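# Place washcloth in box with all six blocks on it

## Task

Get the washcloth inside the box, and make sure every one of the six blocks ends up lying in or on top of the washcloth.

## Robot and tools

Robot: two arms, left_arm (base near y = +0.488 m) and right_arm (base near y = -0.404 m), each ending in a five-finger hand. The right arm has a right hand and the left arm a mirrored left hand. A post stands behind the arms. Cameras are cam_high and cam_low, each 896x504.

Frames: positions, orientations, velocities and targets in results use the scene frame. Its origin is at table-top height midway between the arms, +z is up, +x points out over the table, and left_arm sits on the +y side (these names do not match image sides). Pose offsets you send are instead expressed in the current Hand target's own axes. Hand point: a spot 0.05 m in front of the palm and 0.15 m from the wrist flange. Its +z runs along the straight fingers, +y comes out of the palm, +x goes across the palm away from the thumb on the right hand and toward the thumb on the left hand. Straight fingers extend 0.06-0.07 m past the point along +z and sit 0.06 m behind it along -y. A bracket on the little-finger side of the wrist can strike things, and with fingers level the wrist can hang lower than the hand and touch the table first.

Row layout (one flat list of 28 numbers, each in [-1, 1], covering both arms even if only one moves): left dx, dy, dz, rx, ry, rz; left thumb_turn, thumb_bend, index, middle, ring, little; left force_limit, speed; then the same 14 for the right arm. dx..rz are an offset (not a pose) from the Hand target held when the action or move began, along that target's axes; 1.0 = 0.6 m or 180 degrees; rx, ry, rz form a single rotation vector. Every row of one action counts from that same start, and a repeated offset moves again. Send six zeros to leave an arm's pose alone. The six motor numbers are absolute targets: -1 open (thumb beside palm, straight; fingers straight), +1 closed (thumb opposite fingers, fully bent; fingers curled). force_limit maps -1..+1 to about 0..10 N at the fingertip (0..15 N for the two thumb motors). speed rises from almost zero at -1 to full at +0.48 and stays full above. No hand number means "unchanged": to keep a hand as it is, resend the eight numbers last carried out for it; if none yet, send its hand_measured plus hand_force_limit and hand_speed. Opposed thumb and fingers hold objects roughly 0.035-0.065 m thick; thumb tip against index pad can pinch a light item up to about 0.08 m. For gentle grips close at speed -0.94 or lower. To squeeze more, raise force_limit and send a target more closed than hand_measured.

Tools:
- execute_actions(actions, cameras): actions is a list of actions, each a table of up to 15 rows of 28 numbers, one row per 1/30 s step; a short table repeats its last row to step 15. An empty list returns state plus all camera images.
- move(target, speed, blend, stop_force, zero, blocking, cameras): target is one 28-number row or up to 15 rows; all offsets count from the same starting Hand targets, not from the previous row. The hand point follows straight paths. speed in m/s, 0.002-3.6, default 0.25 (turns limited to twice that in rad/s); one value or one per target. blend in m, rounds corners in a list (0 = stop at each). stop_force in N, 3-120, ends an arm's path once its wrist sensor feels that much push against its motion; all rows must then share the same hand numbers, and blocking=false is not allowed with it. zero (default true) re-zeroes before the move. The whole move is capped at 10 s. Moves do not avoid obstacles or the other arm.
- wait(seconds 0-3600), stop(), zoom_image(camera cam_high or cam_low, region [x0,y0,x1,y1] in pixels, at most 504 each way), show_instructions(), zero_wrist_force(arm left_arm or right_arm), finished_scene(scene 1).

Results: end_effector_position (m), end_effector_quat_wxyz, velocities (omitted when joints are within noise), Hand target (last commanded pose after clipping; next offsets count from it), hand_measured, hand_stopped_by (moving, target, force, stalled, fault), hand_load_n (fingertip load, positive pushing open; falls near 0 when a grip is lost), hand_force_limit, hand_speed, Wrist force and torque in end-effector axes plus the peak reading, joint positions and torques, and step readings after execute_actions. A move adds a "move:" line: done, off_target, moving, held or fault, and limits such as paced (pose clipped) or held (steps withheld). A hand point may rest short of its target; a later execute_actions call re-requests it, or send the missing distance.

Cautions: each control step clips commanded orientation to within 32 degrees of the measured one. A clearance check holds back commands bringing the arms too close, but fingers can still collide; any press or hit between the arms can fail the scene. Keep a wrist away from its own base's first-joint axis. Contact torque at joint limits (wrist joints 26.6 N m, others 142 N m) or about 150 N net force causes a 10 s arm stop; arms are stiff, so aim only slightly past firm contact and approach slowly with stop_force. Holding loads or straining toward unreachable poses heats motors (MOTOR HOT at 70 °C, brakes at 85 °C). Objects may get nudged now and then. Do not drop anything even slightly, release moving parts, slam or push hard, and never let an object leave the table. The finished state must hold without the robot.

Each tool is called after "Emit:" in YAML: its name, and indented under it one key for each argument.

Reference images:

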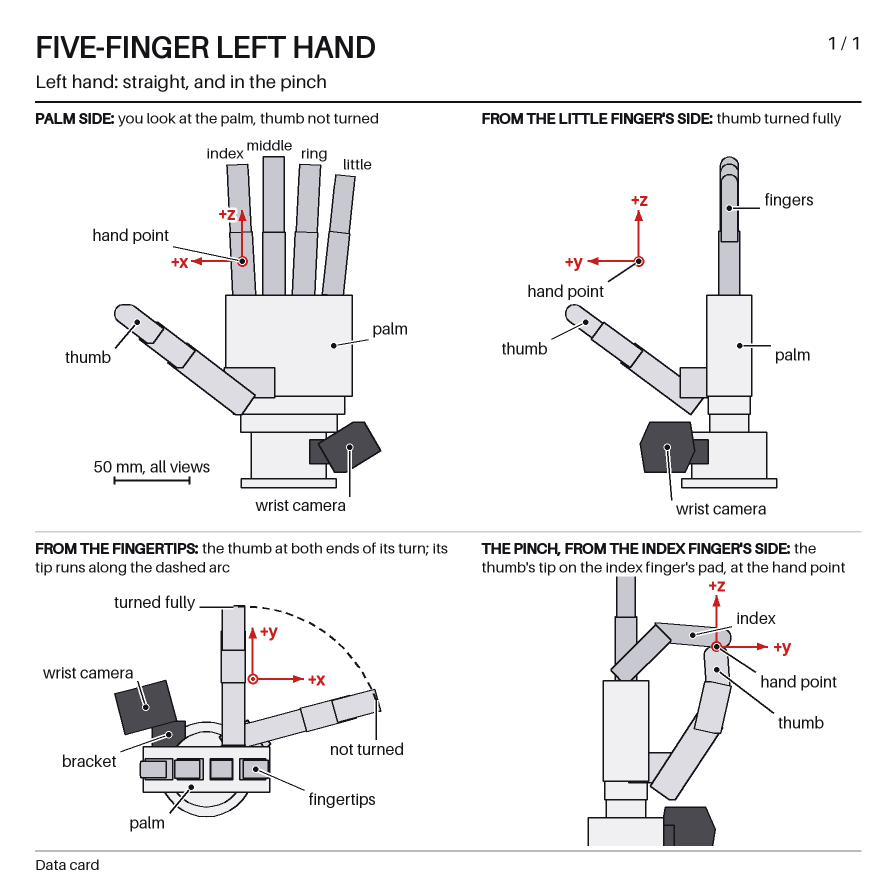

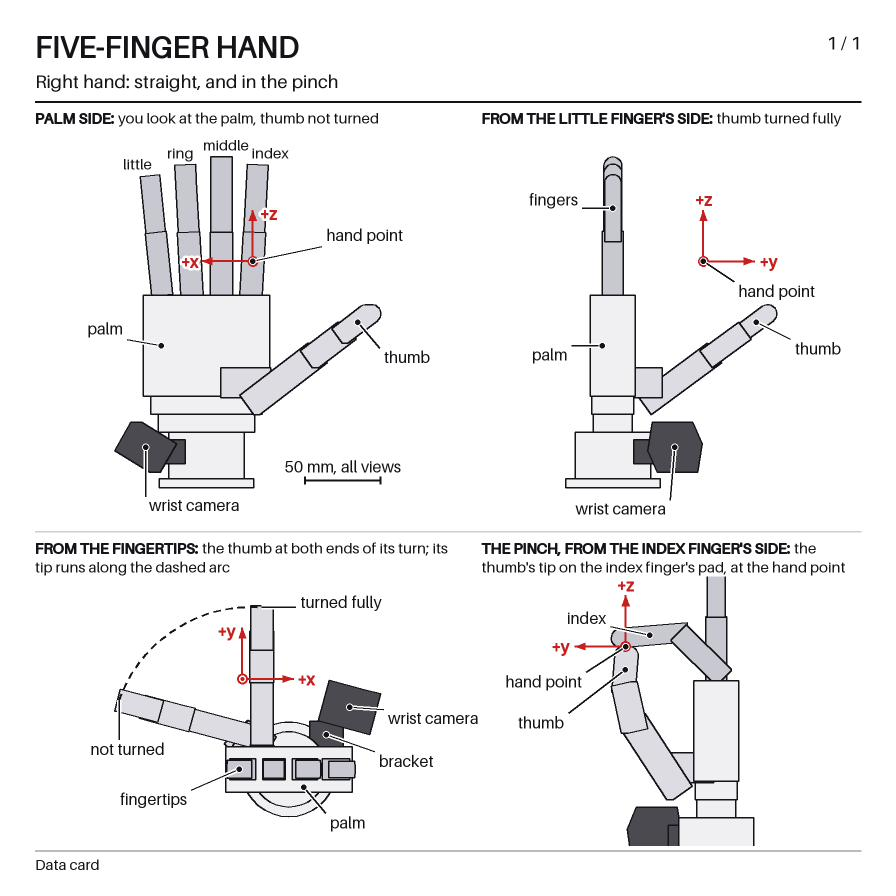

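## Session

Emit:
execute_actions:
  actions: []

Scene clock: 0.00 s.
left_arm: end_effector_position=(+0.7111, +0.5129, +0.2485) hand_measured=(-1.000, -1.000, -1.000, -1.000, -1.000, -1.000) hand_load_n=(+0.0, +0.0, +0.0, +0.0, +0.0, +0.0) hand_stopped_by=(target, target, target, target, target, target) hand_force_limit=0.00 hand_speed=-0.80 end_effector_quat_wxyz=(+0.142, +0.659, +0.696, +0.246) | right_arm: end_effector_position=(+0.3140, -0.2661, +0.2987) hand_measured=(-1.000, -1.000, -1.000, -1.000, -1.000, -1.000) hand_load_n=(+0.0, -0.5, +0.0, +0.0, +0.0, +0.0) hand_stopped_by=(target, target, target, target, target, target) hand_force_limit=0.00 hand_speed=-0.80 end_effector_quat_wxyz=(-0.102, +0.688, -0.702, +0.152)
Joint positions: left_arm=[3.259 -2.09 -1.19 2.282 -1.636 0.134] | right_arm=[-0.062 -1.586 1.575 1.218 1.634 -3.161]
Joint velocities: within noise
Joint torques (N m): no reading
Wrist force (N): no reading
Wrist torque (N m): no reading
Wrist force, peak (N): no reading
Hand target: left_arm +0.7111, +0.5129, +0.2485; +0.142, +0.659, +0.696, +0.246 | right_arm +0.3140, -0.2661, +0.2987; -0.102, +0.688, -0.702, +0.152

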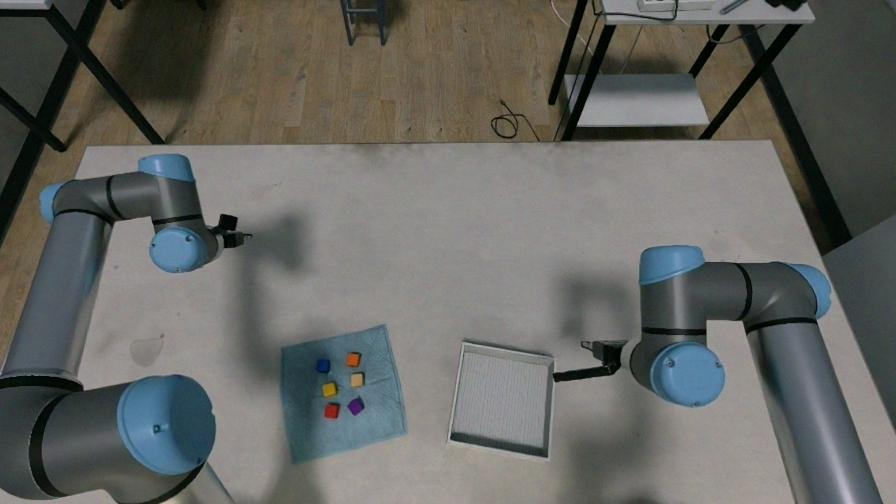

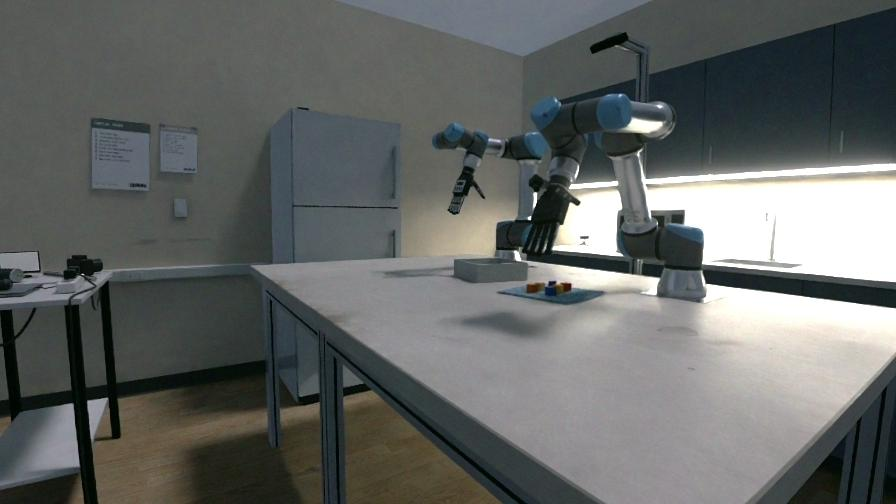

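Emit:
zoom_image:
  camera: "cam_high"
  region: [260, 310, 430, 480]

Emit:
zoom_image:
  camera: "cam_high"
  region: [430, 310, 630, 480]

Emit:
zoom_image:
  camera: "cam_low"
  region: [430, 220, 630, 320]

Scaled by 2.965 from the camera's image (finer frame: 1280x720).

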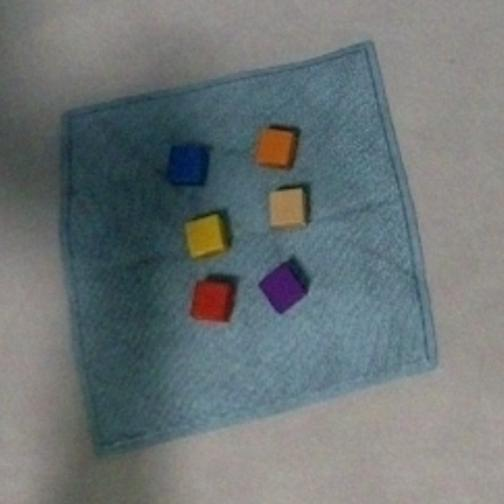

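Scaled by 2.520 from the camera's image (finer frame: 1280x720).

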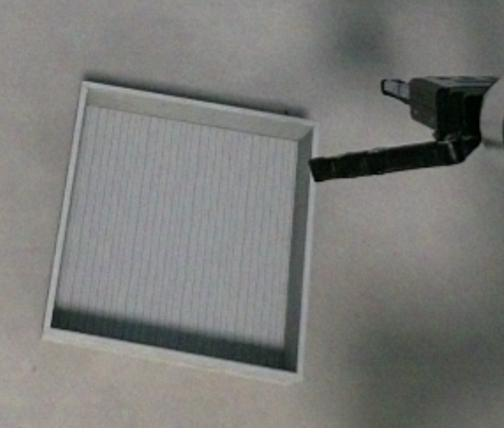

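Scaled by 2.520 from the camera's image (finer frame: 1280x720).

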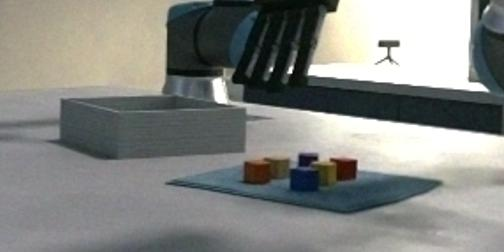

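Emit:
move:
  target:
    - [-0.283,-0.316,-0.1458,0.3793,-0.1316,-0.5631,1,-1,-0.4,-0.4,-1,-1,-0.4,0,0,0,0,0,0,0,-1,-1,-1,-1,-1,-1,0,-0.8]
  speed: 0.2
  cameras: ["all"]

Scene clock: 32.73 s.
left_arm: end_effector_position=(+0.5199, +0.3298, +0.2001) hand_measured=(+1.000, -1.000, -0.400, -0.400, -1.000, -1.000) hand_load_n=(+0.0, +0.0, +0.0, +0.0, -0.5, +0.0) hand_stopped_by=(target, target, target, target, target, target) hand_force_limit=-0.40 hand_speed=0.00 end_effector_quat_wxyz=(+0.040, -0.084, +0.895, -0.437) | right_arm: end_effector_position=(+0.3140, -0.2661, +0.2987) hand_measured=(-1.000, -1.000, -1.000, -1.000, -1.000, -1.000) hand_load_n=(+0.0, +0.0, +0.0, +0.0, +0.0, +0.0) hand_stopped_by=(target, target, target, target, target, target) hand_force_limit=0.00 hand_speed=-0.80 end_effector_quat_wxyz=(-0.102, +0.688, -0.702, +0.152)
Joint positions: left_arm=[3.36 -2.143 -1.332 1.798 -0.667 -1.437] | right_arm=[-0.062 -1.586 1.575 1.218 1.634 -3.161]
Joint torques (N m): left_arm=[7.77 48.54 2.9 -0.14 3.73 -1.87] | right_arm=[0.01 -19.66 -17.13 1.7 0.21 0]
Wrist force (N): left_arm=[0.5 2.2 0.8] | right_arm=[0.4 -0.2 0.1]
Wrist torque (N m): left_arm=[0.43 -0.03 0.06] | right_arm=[-0.04 -0.07 0.02]
Wrist force, peak (N): left_arm=[0.5 2.4 1.2] | right_arm=[0.4 -0.4 0.2]
Hand target: left_arm +0.5199, +0.3298, +0.2001; +0.040, -0.084, +0.895, -0.437 | right_arm +0.3140, -0.2661, +0.2987; -0.102, +0.688, -0.702, +0.152
Off the commanded pose: left_arm 0.000 m, 0 deg | right_arm 0.000 m, 0 deg.
move: done

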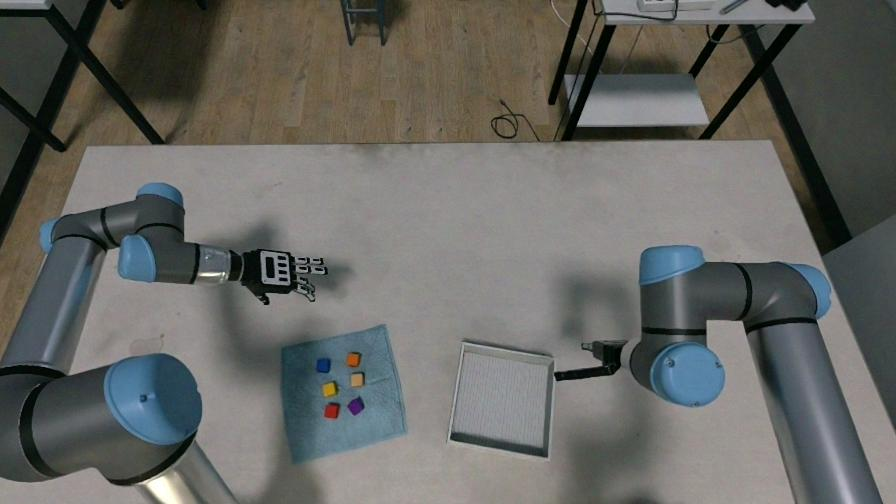

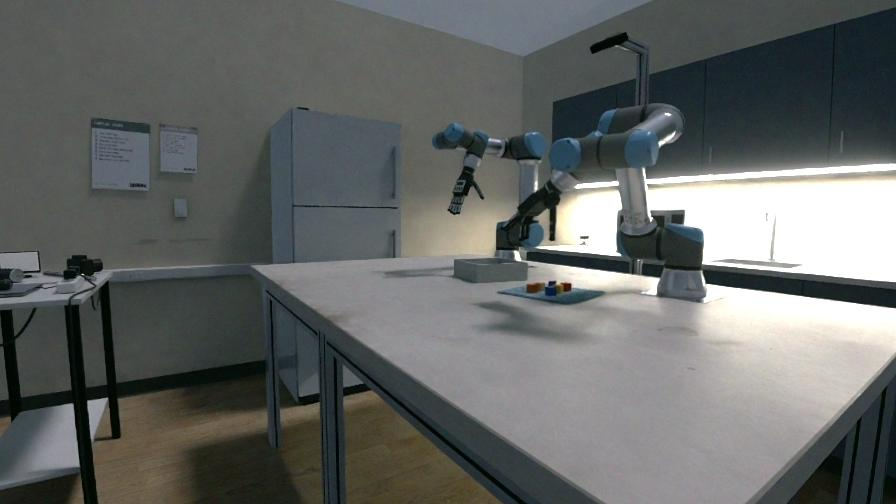

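Emit:
zoom_image:
  camera: "cam_high"
  region: [180, 220, 420, 400]

Emit:
zoom_image:
  camera: "cam_low"
  region: [460, 140, 660, 320]

Scaled by 2.100 from the camera's image (finer frame: 1280x720).

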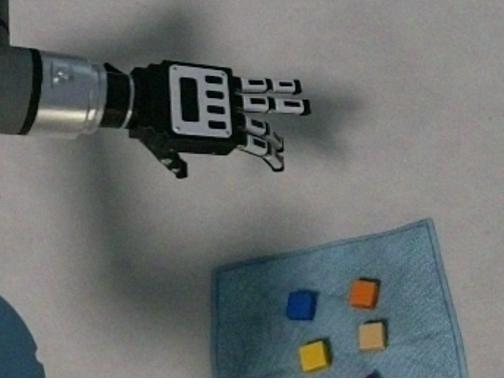

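Scaled by 2.520 from the camera's image (finer frame: 1280x720).

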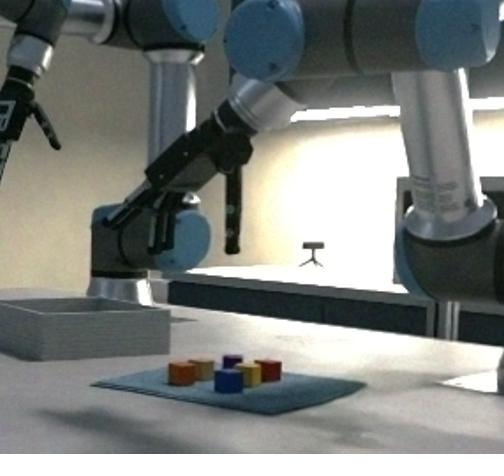

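Emit:
move:
  target:
    - [0.0975,0.1355,0.2058,0,0,0,1,-1,-0.4,-0.4,-1,-1,-0.4,0,0,0,0,0,0,0,-1,-1,-1,-1,-1,-1,0,-0.8]
  speed: 0.15
  cameras: ["all"]

Emit:
zoom_image:
  camera: "cam_high"
  region: [240, 280, 440, 420]

Emit:
zoom_image:
  camera: "cam_low"
  region: [460, 200, 640, 320]

Scene clock: 36.47 s.
left_arm: end_effector_position=(+0.4710, +0.2724, +0.0601) hand_measured=(+1.000, -1.000, -0.400, -0.400, -1.000, -1.000) hand_load_n=(+0.0, +0.0, +0.0, +0.0, -0.5, +0.0) hand_stopped_by=(target, target, target, target, target, target) hand_force_limit=-0.40 hand_speed=0.00 end_effector_quat_wxyz=(+0.040, -0.084, +0.895, -0.437) | right_arm: end_effector_position=(+0.3140, -0.2661, +0.2987) hand_measured=(-1.000, -1.000, -1.000, -1.000, -1.000, -1.000) hand_load_n=(+0.0, +0.0, +0.0, +0.0, +0.0, +0.0) hand_stopped_by=(target, target, target, target, target, target) hand_force_limit=0.00 hand_speed=-0.80 end_effector_quat_wxyz=(-0.102, +0.688, -0.702, +0.152)
Joint positions: left_arm=[3.265 -2.192 -1.624 2.259 -0.663 -1.59] | right_arm=[-0.062 -1.586 1.575 1.218 1.634 -3.161]
Joint torques (N m): left_arm=[-6.28 27.22 -0.49 -0.11 -1.11 -2.03] | right_arm=[0.09 -19.52 -17 1.72 0.16 0.02]
Wrist force (N): left_arm=[0.8 2.0 0.8] | right_arm=[0.3 -0.4 0.0]
Wrist torque (N m): left_arm=[0.40 -0.08 0.10] | right_arm=[-0.06 -0.05 0.01]
Wrist force, peak (N): left_arm=[1.2 2.6 1.6] | right_arm=[0.3 -0.5 0.0]
Hand target: left_arm +0.4710, +0.2724, +0.0601; +0.040, -0.084, +0.895, -0.437 | right_arm +0.3140, -0.2661, +0.2987; -0.102, +0.688, -0.702, +0.152
Off the commanded pose: left_arm 0.000 m, 0 deg | right_arm 0.000 m, 0 deg.
move: done

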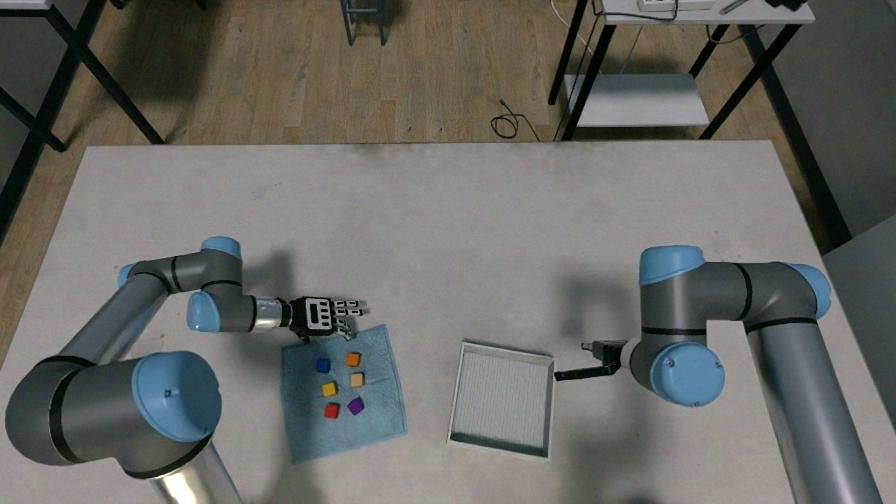

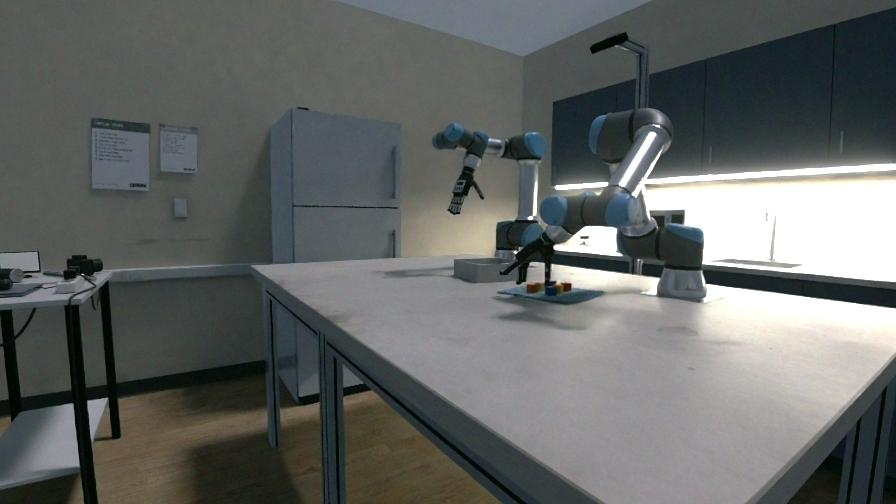

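Scaled by 2.520 from the camera's image (finer frame: 1280x720).

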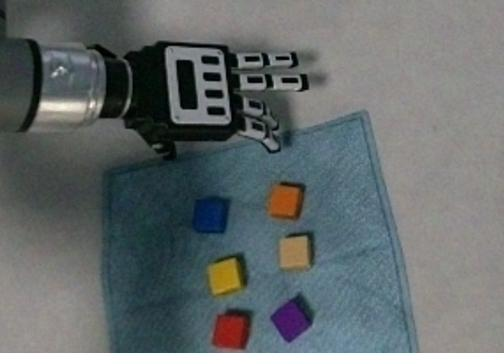

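Scaled by 2.800 from the camera's image (finer frame: 1280x720).

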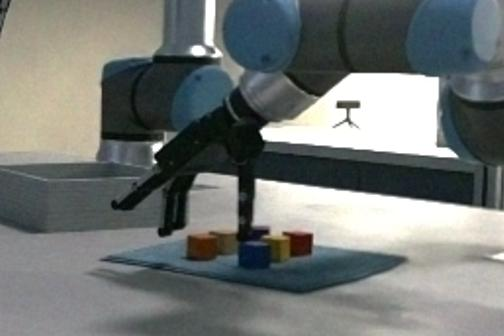

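Emit:
move:
  target:
    - [0,0.0368,0.02875,0,0,0,1,-1,-0.4,-0.4,-1,-1,-0.4,0,0,0,0,0,0,0,-1,-1,-1,-1,-1,-1,0,-0.8]
  speed: 0.08

Emit:
move:
  target:
    - [0,0.0289,0.0226,0,0,0,1,-1,-0.4,-0.4,-1,-1,-0.4,0,0,0,0,0,0,0,-1,-1,-1,-1,-1,-1,0,-0.8]
  speed: 0.003
  stop_force: 3
  cameras: ["all"]

Emit:
zoom_image:
  camera: "cam_high"
  region: [240, 280, 440, 420]

Emit:
zoom_image:
  camera: "cam_low"
  region: [480, 230, 620, 310]

Scene clock: 38.97 s.
left_arm: end_effector_position=(+0.4710, +0.2724, +0.0321) hand_measured=(+1.000, -1.000, -0.400, -0.400, -1.000, -1.000) hand_load_n=(+0.0, +0.0, +0.0, +0.0, +0.0, -0.5) hand_stopped_by=(target, target, target, target, target, target) hand_force_limit=-0.40 hand_speed=0.00 end_effector_quat_wxyz=(+0.040, -0.084, +0.895, -0.437) | right_arm: end_effector_position=(+0.3140, -0.2661, +0.2987) hand_measured=(-1.000, -1.000, -1.000, -1.000, -1.000, -1.000) hand_load_n=(+0.0, +0.0, +0.0, +0.0, +0.0, +0.0) hand_stopped_by=(target, target, target, target, target, target) hand_force_limit=0.00 hand_speed=-0.80 end_effector_quat_wxyz=(-0.102, +0.688, -0.702, +0.152)
Joint positions: left_arm=[3.265 -2.234 -1.639 2.317 -0.663 -1.59] | right_arm=[-0.062 -1.586 1.575 1.218 1.634 -3.161]
Joint torques (N m): left_arm=[-0.52 28.54 -0.94 0.12 -0.18 -2.09] | right_arm=[0.19 -19.83 -16.87 1.74 0.13 -0.04]
Wrist force (N): left_arm=[0.5 1.9 0.9] | right_arm=[0.3 -0.2 0.2]
Wrist torque (N m): left_arm=[0.39 -0.04 0.10] | right_arm=[-0.04 -0.06 0.02]
Wrist force, peak (N): left_arm=[0.9 2.4 1.3] | right_arm=[0.2 -0.6 0.2]
Hand target: left_arm +0.4710, +0.2723, +0.0321; +0.040, -0.084, +0.895, -0.437 | right_arm +0.3140, -0.2661, +0.2987; -0.102, +0.688, -0.702, +0.152
Off the commanded pose: left_arm 0.000 m, 0 deg | right_arm 0.000 m, 0 deg.
move: done

Scene clock: 42.10 s.
left_arm: end_effector_position=(+0.4709, +0.2723, +0.0262) hand_measured=(+1.000, -1.000, -0.400, -0.400, -1.000, -1.000) hand_load_n=(+0.0, +0.0, +0.0, +0.5, -0.5, +0.0) hand_stopped_by=(target, target, target, target, target, target) hand_force_limit=-0.40 hand_speed=0.00 end_effector_quat_wxyz=(+0.040, -0.084, +0.895, -0.437) | right_arm: end_effector_position=(+0.3140, -0.2661, +0.2987) hand_measured=(-1.000, -1.000, -1.000, -1.000, -1.000, -1.000) hand_load_n=(+0.5, +0.0, +0.0, +0.0, +0.0, +0.0) hand_stopped_by=(target, target, target, target, target, target) hand_force_limit=0.00 hand_speed=-0.80 end_effector_quat_wxyz=(-0.102, +0.688, -0.702, +0.152)
Joint positions: left_arm=[3.265 -2.244 -1.642 2.328 -0.663 -1.59] | right_arm=[-0.062 -1.586 1.575 1.218 1.634 -3.161]
Joint torques (N m): left_arm=[-7.3 47.27 11.86 -3.76 2.81 -1.84] | right_arm=[0.11 -19.92 -16.92 1.8 0.07 -0.03]
Wrist force (N): left_arm=[0.8 -0.3 -1.0] | right_arm=[0.3 -0.3 0.2]
Wrist torque (N m): left_arm=[0.41 -0.11 0.16] | right_arm=[-0.06 -0.05 0.01]
Wrist force, peak (N): left_arm=[0.9 2.1 1.0] | right_arm=[0.5 -0.3 -0.1]
Hand target: left_arm +0.4710, +0.2723, +0.0263; +0.040, -0.084, +0.895, -0.437 (not the last commanded pose) | right_arm +0.3140, -0.2661, +0.2987; -0.102, +0.688, -0.702, +0.152
Off the commanded pose: left_arm 0.016 m, 0 deg | right_arm 0.000 m, 0 deg.
move: contact (left_arm)

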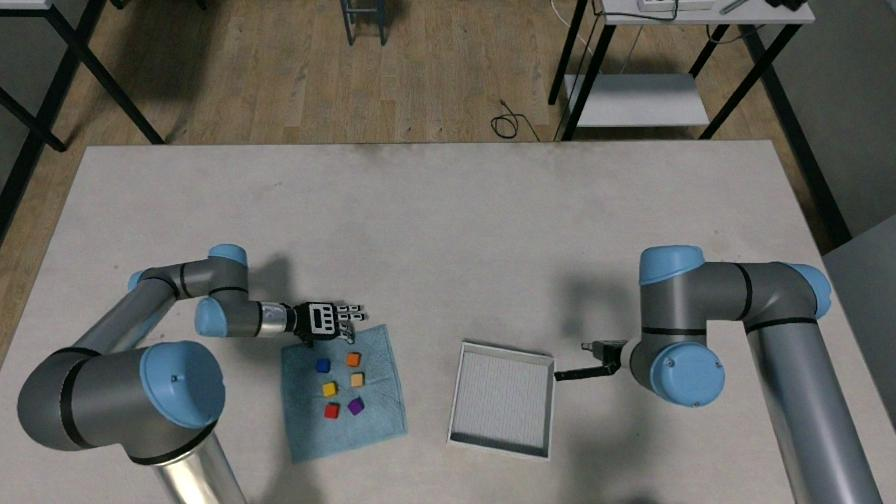

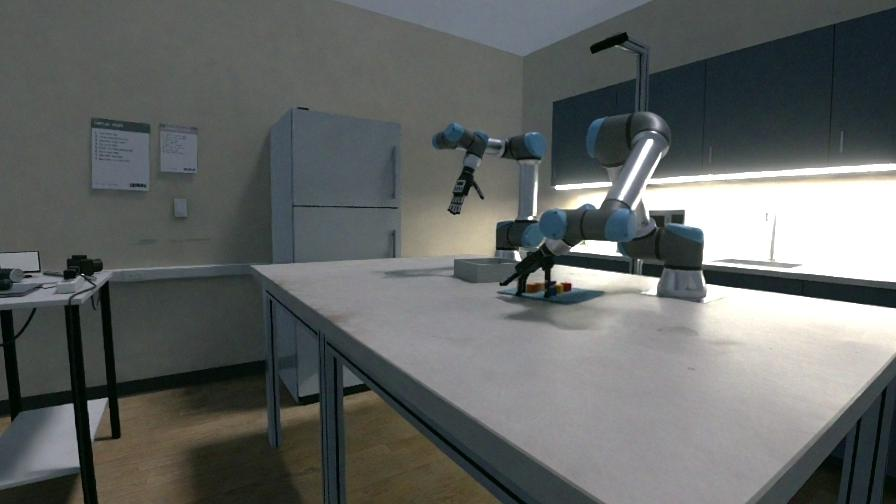

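Scaled by 2.520 from the camera's image (finer frame: 1280x720).

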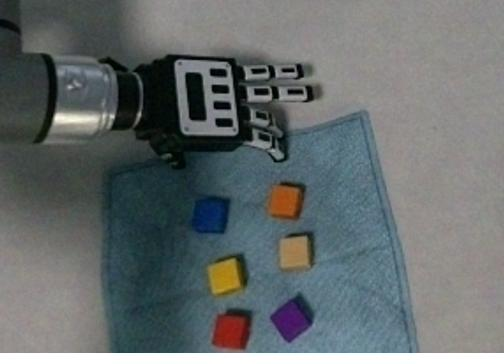

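Scaled by 3.600 from the camera's image (finer frame: 1280x720).

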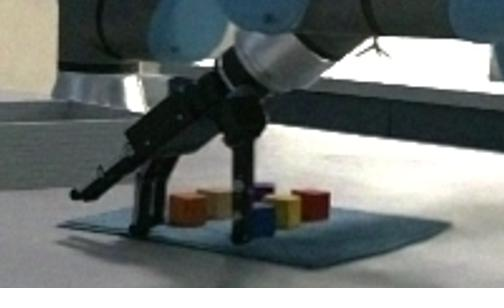

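Emit:
execute_actions:
  actions:
    - [[0,0,0,0,0,0,1,-0.92,-0.28,-0.28,-1,-1,0.2,-0.8,0,0,0,0,0,0,-1,-1,-1,-1,-1,-1,0,-0.8]]
    - [[0,0,0,0,0,0,1,-0.8,-0.16,-0.16,-1,-1,0.2,-0.8,0,0,0,0,0,0,-1,-1,-1,-1,-1,-1,0,-0.8]]
    - [[0,0.0016,0.0012,0,0,0,1,-0.68,-0.04,-0.04,-1,-1,0.2,-0.8,0,0,0,0,0,0,-1,-1,-1,-1,-1,-1,0,-0.8]]
    - [[0,0.0018,0.0014,0,0,0,1,-0.58,0.04,0.04,-1,-1,0.2,-0.8,0,0,0,0,0,0,-1,-1,-1,-1,-1,-1,0,-0.8]]
  cameras: ["all"]

Emit:
zoom_image:
  camera: "cam_high"
  region: [270, 290, 410, 390]

Emit:
zoom_image:
  camera: "cam_low"
  region: [480, 240, 620, 310]

Scene clock: 47.97 s.
left_arm: end_effector_position=(+0.4710, +0.2723, +0.0237) hand_measured=(+1.000, -0.580, +0.040, -0.250, -1.000, -1.000) hand_load_n=(+0.0, +0.0, +0.0, +9.0, +0.0, -0.5) hand_stopped_by=(target, target, target, force, target, target) hand_force_limit=0.20 hand_speed=-0.80 end_effector_quat_wxyz=(+0.040, -0.084, +0.895, -0.437) | right_arm: end_effector_position=(+0.3140, -0.2661, +0.2987) hand_measured=(-1.000, -1.000, -1.000, -1.000, -1.000, -1.000) hand_load_n=(+0.0, +0.0, +0.0, +0.0, +0.0, +0.0) hand_stopped_by=(target, target, target, target, target, target) hand_force_limit=0.00 hand_speed=-0.80 end_effector_quat_wxyz=(-0.102, +0.688, -0.702, +0.152)
Joint positions: left_arm=[3.265 -2.248 -1.643 2.334 -0.662 -1.59] | right_arm=[-0.062 -1.586 1.575 1.218 1.634 -3.161]
Joint torques (N m): left_arm=[7.34 5.78 -12.27 4.67 -9.74 1.32] | right_arm=[-0.21 -19.61 -17.29 1.68 0 -0.08]
Wrist force (N): left_arm=[-1.5 -46.6 -30.0] | right_arm=[0.2 -0.3 -0.1]
Wrist torque (N m): left_arm=[1.20 -0.75 1.08] | right_arm=[-0.04 -0.03 0.00]
Wrist force, peak (N): left_arm=[-1.5 -46.6 -30.1] | right_arm=[0.5 -0.3 0.0]
Hand target: left_arm +0.4710, +0.2724, +0.0237; +0.040, -0.084, +0.895, -0.437 | right_arm +0.3140, -0.2661, +0.2987; -0.102, +0.688, -0.702, +0.152
Off the commanded pose: left_arm 0.000 m, 0 deg | right_arm 0.000 m, 0 deg.
Step readings (end_effector_position of left_arm | right_arm):
0: (+0.4710, +0.2723, +0.0263) | (+0.3140, -0.2661, +0.2987)
1: (+0.4710, +0.2723, +0.0263) | (+0.3140, -0.2661, +0.2987)
2: (+0.4710, +0.2723, +0.0263) | (+0.3140, -0.2661, +0.2987)
4: (+0.4710, +0.2723, +0.0263) | (+0.3140, -0.2661, +0.2987)
8: (+0.4710, +0.2723, +0.0263) | (+0.3140, -0.2661, +0.2987)
15: (+0.4710, +0.2723, +0.0263) | (+0.3140, -0.2661, +0.2987)
16: (+0.4710, +0.2723, +0.0263) | (+0.3140, -0.2661, +0.2987)
17: (+0.4710, +0.2723, +0.0263) | (+0.3140, -0.2661, +0.2987)
19: (+0.4710, +0.2723, +0.0263) | (+0.3140, -0.2661, +0.2987)
23: (+0.4710, +0.2723, +0.0263) | (+0.3140, -0.2661, +0.2987)
30: (+0.4710, +0.2723, +0.0263) | (+0.3140, -0.2661, +0.2987)
31: (+0.4710, +0.2723, +0.0263) | (+0.3140, -0.2661, +0.2987)
32: (+0.4710, +0.2723, +0.0262) | (+0.3140, -0.2661, +0.2987)
34: (+0.4711, +0.2723, +0.0258) | (+0.3140, -0.2661, +0.2987)
38: (+0.4711, +0.2723, +0.0253) | (+0.3140, -0.2661, +0.2987)
45: (+0.4710, +0.2723, +0.0251) | (+0.3140, -0.2661, +0.2987)
46: (+0.4710, +0.2723, +0.0251) | (+0.3140, -0.2661, +0.2987)
47: (+0.4710, +0.2723, +0.0250) | (+0.3140, -0.2661, +0.2987)
49: (+0.4710, +0.2723, +0.0244) | (+0.3140, -0.2661, +0.2987)
53: (+0.4710, +0.2723, +0.0239) | (+0.3140, -0.2661, +0.2987)
60: (+0.4710, +0.2723, +0.0237) | (+0.3140, -0.2661, +0.2987)

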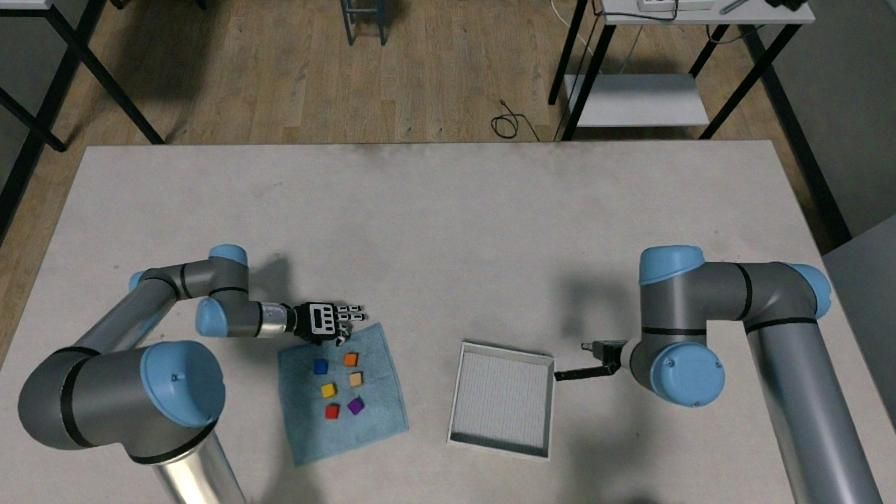

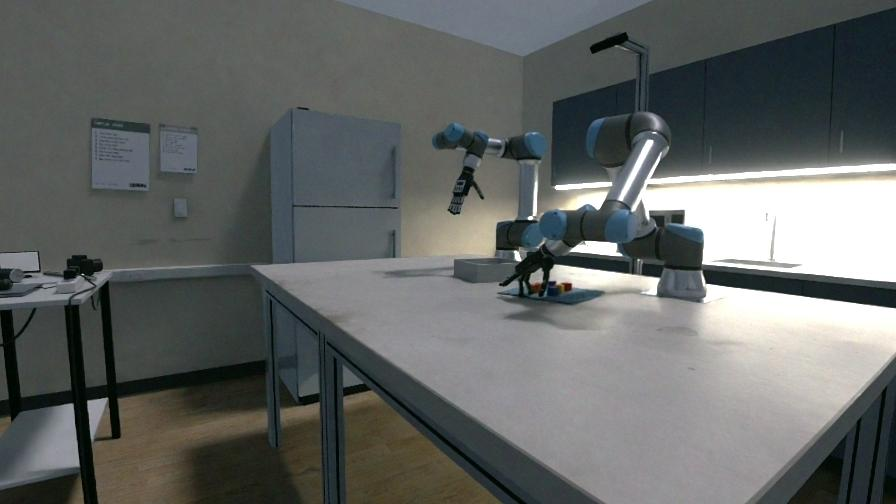

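Scaled by 3.600 from the camera's image (finer frame: 1280x720).

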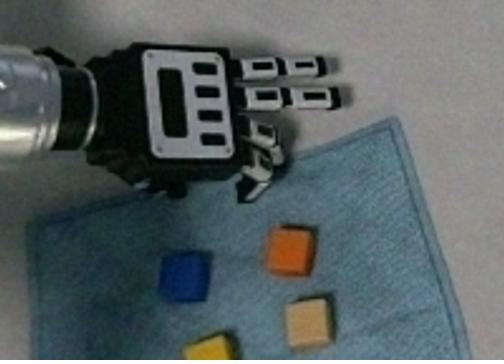

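Scaled by 3.600 from the camera's image (finer frame: 1280x720).

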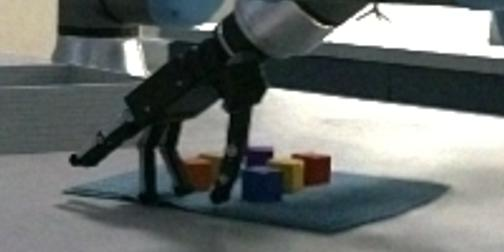

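Emit:
execute_actions:
  actions:
    - [[0,-0.0039,-0.0031,0,0,0,1,-0.58,0.04,-0.1,-1,-1,-0.2,-0.8,0,0,0,0,0,0,-1,-1,-1,-1,-1,-1,0,-0.8]]

Scene clock: 49.47 s.
left_arm: end_effector_position=(+0.4709, +0.2724, +0.0267) hand_measured=(+1.000, -0.580, +0.040, -0.250, -1.000, -1.000) hand_load_n=(+0.5, +0.0, +0.0, +4.5, +0.0, +0.0) hand_stopped_by=(target, target, target, force, target, target) hand_force_limit=-0.20 hand_speed=-0.80 end_effector_quat_wxyz=(+0.040, -0.084, +0.895, -0.437) | right_arm: end_effector_position=(+0.3140, -0.2661, +0.2987) hand_measured=(-1.000, -1.000, -1.000, -1.000, -1.000, -1.000) hand_load_n=(-0.5, +0.0, +0.0, +0.0, +0.0, +0.0) hand_stopped_by=(target, target, target, target, target, target) hand_force_limit=0.00 hand_speed=-0.80 end_effector_quat_wxyz=(-0.102, +0.688, -0.702, +0.152)
Joint positions: left_arm=[3.265 -2.243 -1.641 2.328 -0.663 -1.59] | right_arm=[-0.062 -1.586 1.575 1.218 1.634 -3.161]
Joint torques (N m): left_arm=[8.76 44.35 24.85 -3.05 1.68 1.79] | right_arm=[-0.21 -19.85 -17.07 1.74 -0.01 0.04]
Wrist force (N): left_arm=[0.9 -7.0 -3.4] | right_arm=[0.1 -0.2 0.1]
Wrist torque (N m): left_arm=[0.65 -0.15 0.27] | right_arm=[-0.04 -0.01 0.00]
Wrist force, peak (N): left_arm=[-1.6 -46.8 -30.5] | right_arm=[0.6 -0.2 -0.2]
Hand target: left_arm +0.4710, +0.2724, +0.0267; +0.040, -0.084, +0.895, -0.437 | right_arm +0.3140, -0.2661, +0.2987; -0.102, +0.688, -0.702, +0.152
Off the commanded pose: left_arm 0.000 m, 0 deg | right_arm 0.000 m, 0 deg.
Step readings (end_effector_position of left_arm | right_arm):
0: (+0.4710, +0.2723, +0.0237) | (+0.3140, -0.2661, +0.2987)
1: (+0.4710, +0.2723, +0.0237) | (+0.3140, -0.2661, +0.2987)
2: (+0.4710, +0.2723, +0.0238) | (+0.3140, -0.2661, +0.2987)
4: (+0.4708, +0.2723, +0.0249) | (+0.3140, -0.2661, +0.2987)
8: (+0.4708, +0.2724, +0.0261) | (+0.3140, -0.2661, +0.2987)
15: (+0.4709, +0.2724, +0.0266) | (+0.3140, -0.2661, +0.2987)

Emit:
execute_actions:
  actions:
    - [[0,-0.0010,-0.0008,0,0,0,1,-0.58,0.0,0.15,-1,-1,0,-0.8,0,0,0,0,0,0,-1,-1,-1,-1,-1,-1,0,-0.8]]
  cameras: ["all"]

Emit:
zoom_image:
  camera: "cam_high"
  region: [270, 290, 410, 390]

Emit:
zoom_image:
  camera: "cam_low"
  region: [480, 240, 620, 310]

Scene clock: 51.87 s.
left_arm: end_effector_position=(+0.4710, +0.2724, +0.0274) hand_measured=(+1.000, -0.580, +0.000, +0.150, -1.000, -1.000) hand_load_n=(+0.0, +0.0, +0.0, +0.0, +0.0, +0.0) hand_stopped_by=(target, target, target, target, target, target) hand_force_limit=0.00 hand_speed=-0.80 end_effector_quat_wxyz=(+0.040, -0.084, +0.895, -0.437) | right_arm: end_effector_position=(+0.3140, -0.2661, +0.2987) hand_measured=(-1.000, -1.000, -1.000, -1.000, -1.000, -1.000) hand_load_n=(+0.0, +0.0, +0.0, +0.0, +0.0, +0.0) hand_stopped_by=(target, target, target, target, target, target) hand_force_limit=0.00 hand_speed=-0.80 end_effector_quat_wxyz=(-0.102, +0.688, -0.702, +0.152)
Joint positions: left_arm=[3.265 -2.242 -1.641 2.326 -0.663 -1.59] | right_arm=[-0.062 -1.586 1.575 1.218 1.634 -3.161]
Joint torques (N m): left_arm=[6.29 47.81 26.28 -4.09 1.68 1.66] | right_arm=[-0.08 -19.76 -17.12 1.83 0 -0.03]
Wrist force (N): left_arm=[0.7 2.3 0.8] | right_arm=[0.2 -0.2 0.0]
Wrist torque (N m): left_arm=[0.47 -0.07 0.09] | right_arm=[-0.04 -0.03 0.00]
Wrist force, peak (N): left_arm=[1.1 -7.1 -3.1] | right_arm=[0.4 -0.3 0.3]
Hand target: left_arm +0.4710, +0.2724, +0.0274; +0.040, -0.084, +0.895, -0.437 | right_arm +0.3140, -0.2661, +0.2987; -0.102, +0.688, -0.702, +0.152
Off the commanded pose: left_arm 0.000 m, 0 deg | right_arm 0.000 m, 0 deg.
Step readings (end_effector_position of left_arm | right_arm):
0: (+0.4710, +0.2724, +0.0267) | (+0.3140, -0.2661, +0.2987)
1: (+0.4710, +0.2724, +0.0267) | (+0.3140, -0.2661, +0.2987)
2: (+0.4710, +0.2724, +0.0267) | (+0.3140, -0.2661, +0.2987)
4: (+0.4710, +0.2724, +0.0271) | (+0.3140, -0.2661, +0.2987)
8: (+0.4710, +0.2724, +0.0274) | (+0.3140, -0.2661, +0.2987)
15: (+0.4710, +0.2724, +0.0274) | (+0.3140, -0.2661, +0.2987)

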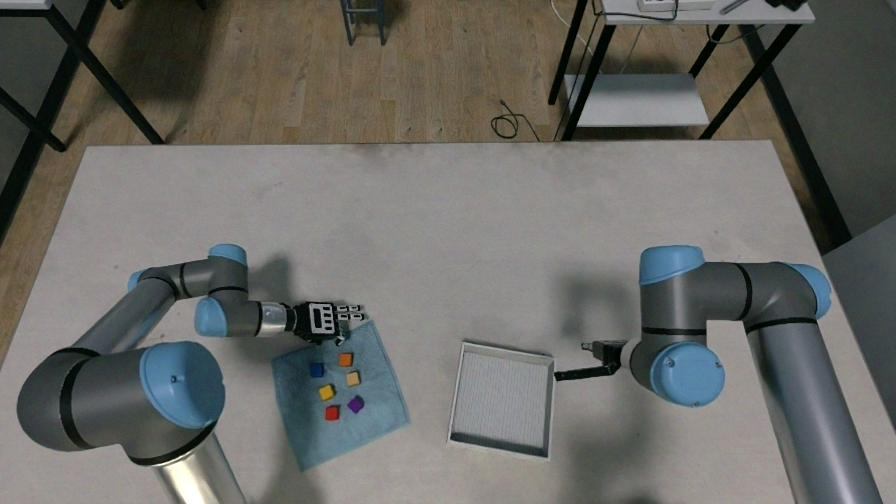

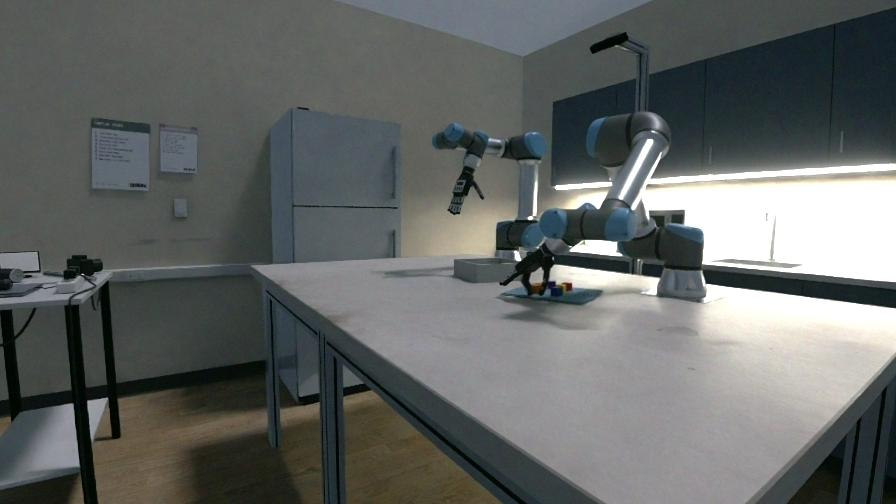

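Scaled by 3.600 from the camera's image (finer frame: 1280x720).

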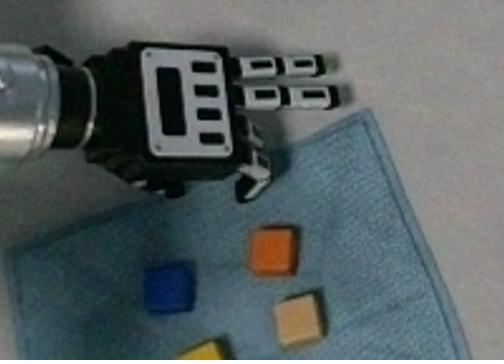

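Scaled by 3.600 from the camera's image (finer frame: 1280x720).

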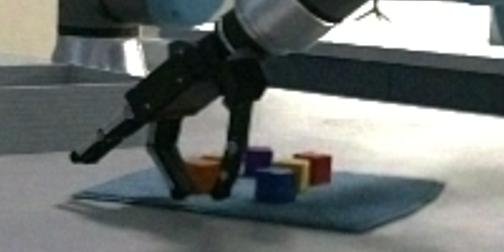

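Emit:
execute_actions:
  actions:
    - [[0,0.0095,0.0074,0,0,0,1,-0.8,0.0,0.15,-1,-1,0,-0.8,0,0,0,0,0,0,-1,-1,-1,-1,-1,-1,0,-0.8]]
    - [[0,0.0029,0.0023,0,0,0,1,-0.64,0.1,0.21,-1,-1,0,-0.8,0,0,0,0,0,0,-1,-1,-1,-1,-1,-1,0,-0.8]]
  cameras: ["all"]

Emit:
zoom_image:
  camera: "cam_high"
  region: [270, 290, 410, 390]

Emit:
zoom_image:
  camera: "cam_low"
  region: [480, 240, 620, 310]

Scene clock: 54.10 s.
left_arm: end_effector_position=(+0.4710, +0.2724, +0.0180) hand_measured=(+1.000, -0.640, +0.100, +0.210, -1.000, -1.000) hand_load_n=(+0.0, -0.5, +0.0, -1.5, +0.0, +0.0) hand_stopped_by=(target, target, target, target, target, target) hand_force_limit=0.00 hand_speed=-0.80 end_effector_quat_wxyz=(+0.040, -0.084, +0.895, -0.437) | right_arm: end_effector_position=(+0.3140, -0.2661, +0.2987) hand_measured=(-1.000, -1.000, -1.000, -1.000, -1.000, -1.000) hand_load_n=(+0.0, +0.0, +0.0, +0.0, -0.5, +0.0) hand_stopped_by=(target, target, target, target, target, target) hand_force_limit=0.00 hand_speed=-0.80 end_effector_quat_wxyz=(-0.102, +0.688, -0.702, +0.152)
Joint positions: left_arm=[3.265 -2.257 -1.645 2.345 -0.663 -1.59] | right_arm=[-0.062 -1.586 1.575 1.218 1.634 -3.161]
Joint torques (N m): left_arm=[-3.1 23.49 -2.69 1.33 1.47 -1.7] | right_arm=[-0.26 -19.75 -16.95 1.71 -0.1 -0.06]
Wrist force (N): left_arm=[1.6 -8.3 -6.5] | right_arm=[0.2 -0.1 0.0]
Wrist torque (N m): left_arm=[0.02 -0.25 0.23] | right_arm=[-0.02 -0.03 0.01]
Wrist force, peak (N): left_arm=[1.3 -9.3 -5.3] | right_arm=[0.4 -0.4 0.2]
Hand target: left_arm +0.4709, +0.2724, +0.0180; +0.040, -0.084, +0.895, -0.437 | right_arm +0.3140, -0.2661, +0.2987; -0.102, +0.688, -0.702, +0.152
Off the commanded pose: left_arm 0.000 m, 0 deg | right_arm 0.000 m, 0 deg.
Step readings (end_effector_position of left_arm | right_arm):
0: (+0.4710, +0.2724, +0.0274) | (+0.3140, -0.2661, +0.2987)
1: (+0.4710, +0.2724, +0.0274) | (+0.3140, -0.2661, +0.2987)
2: (+0.4710, +0.2724, +0.0270) | (+0.3140, -0.2661, +0.2987)
4: (+0.4711, +0.2724, +0.0239) | (+0.3140, -0.2661, +0.2987)
8: (+0.4710, +0.2724, +0.0210) | (+0.3140, -0.2661, +0.2987)
15: (+0.4710, +0.2724, +0.0203) | (+0.3140, -0.2661, +0.2987)
16: (+0.4710, +0.2724, +0.0203) | (+0.3140, -0.2661, +0.2987)
17: (+0.4710, +0.2724, +0.0201) | (+0.3140, -0.2661, +0.2987)
19: (+0.4710, +0.2724, +0.0191) | (+0.3140, -0.2661, +0.2987)
23: (+0.4710, +0.2724, +0.0182) | (+0.3140, -0.2661, +0.2987)
30: (+0.4710, +0.2724, +0.0180) | (+0.3140, -0.2661, +0.2987)

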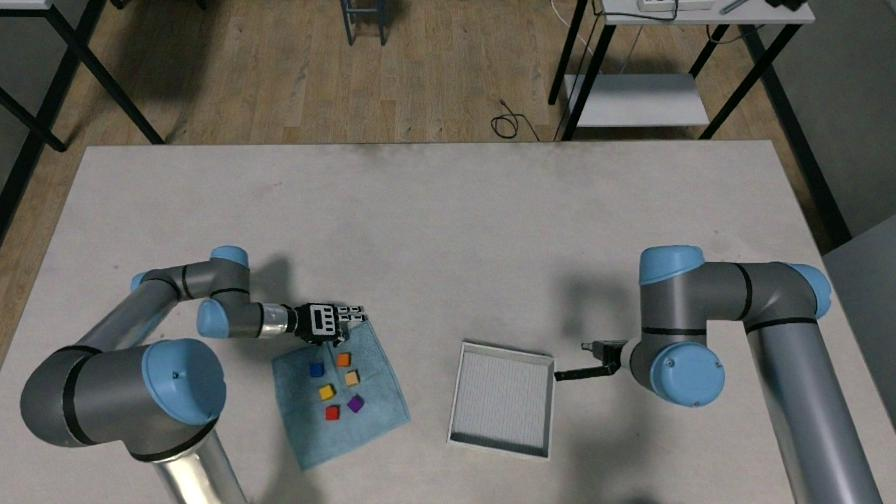

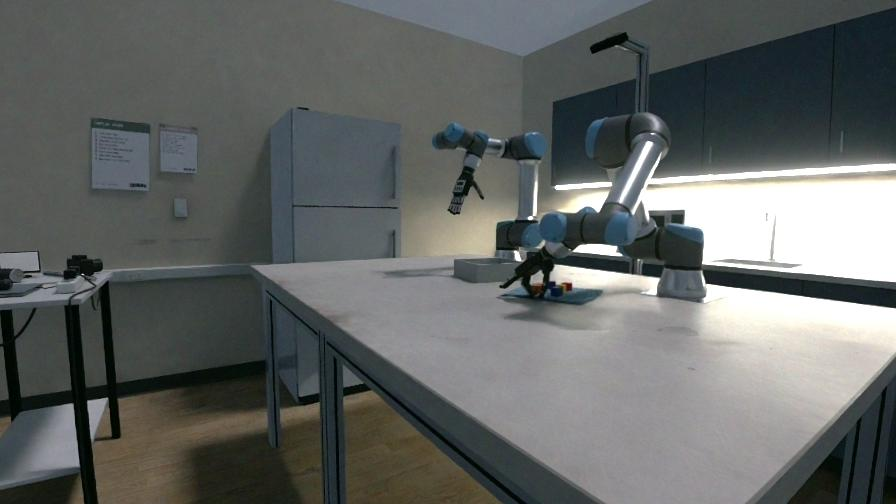

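Scaled by 3.600 from the camera's image (finer frame: 1280x720).

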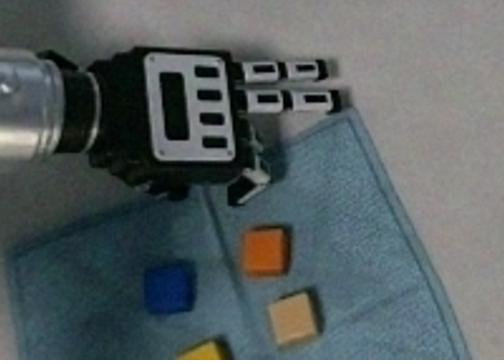

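Scaled by 3.600 from the camera's image (finer frame: 1280x720).

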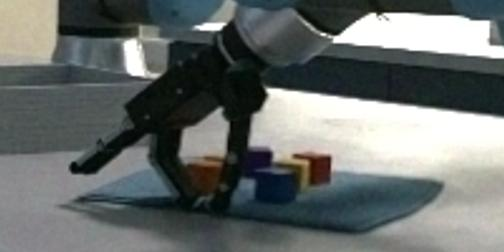

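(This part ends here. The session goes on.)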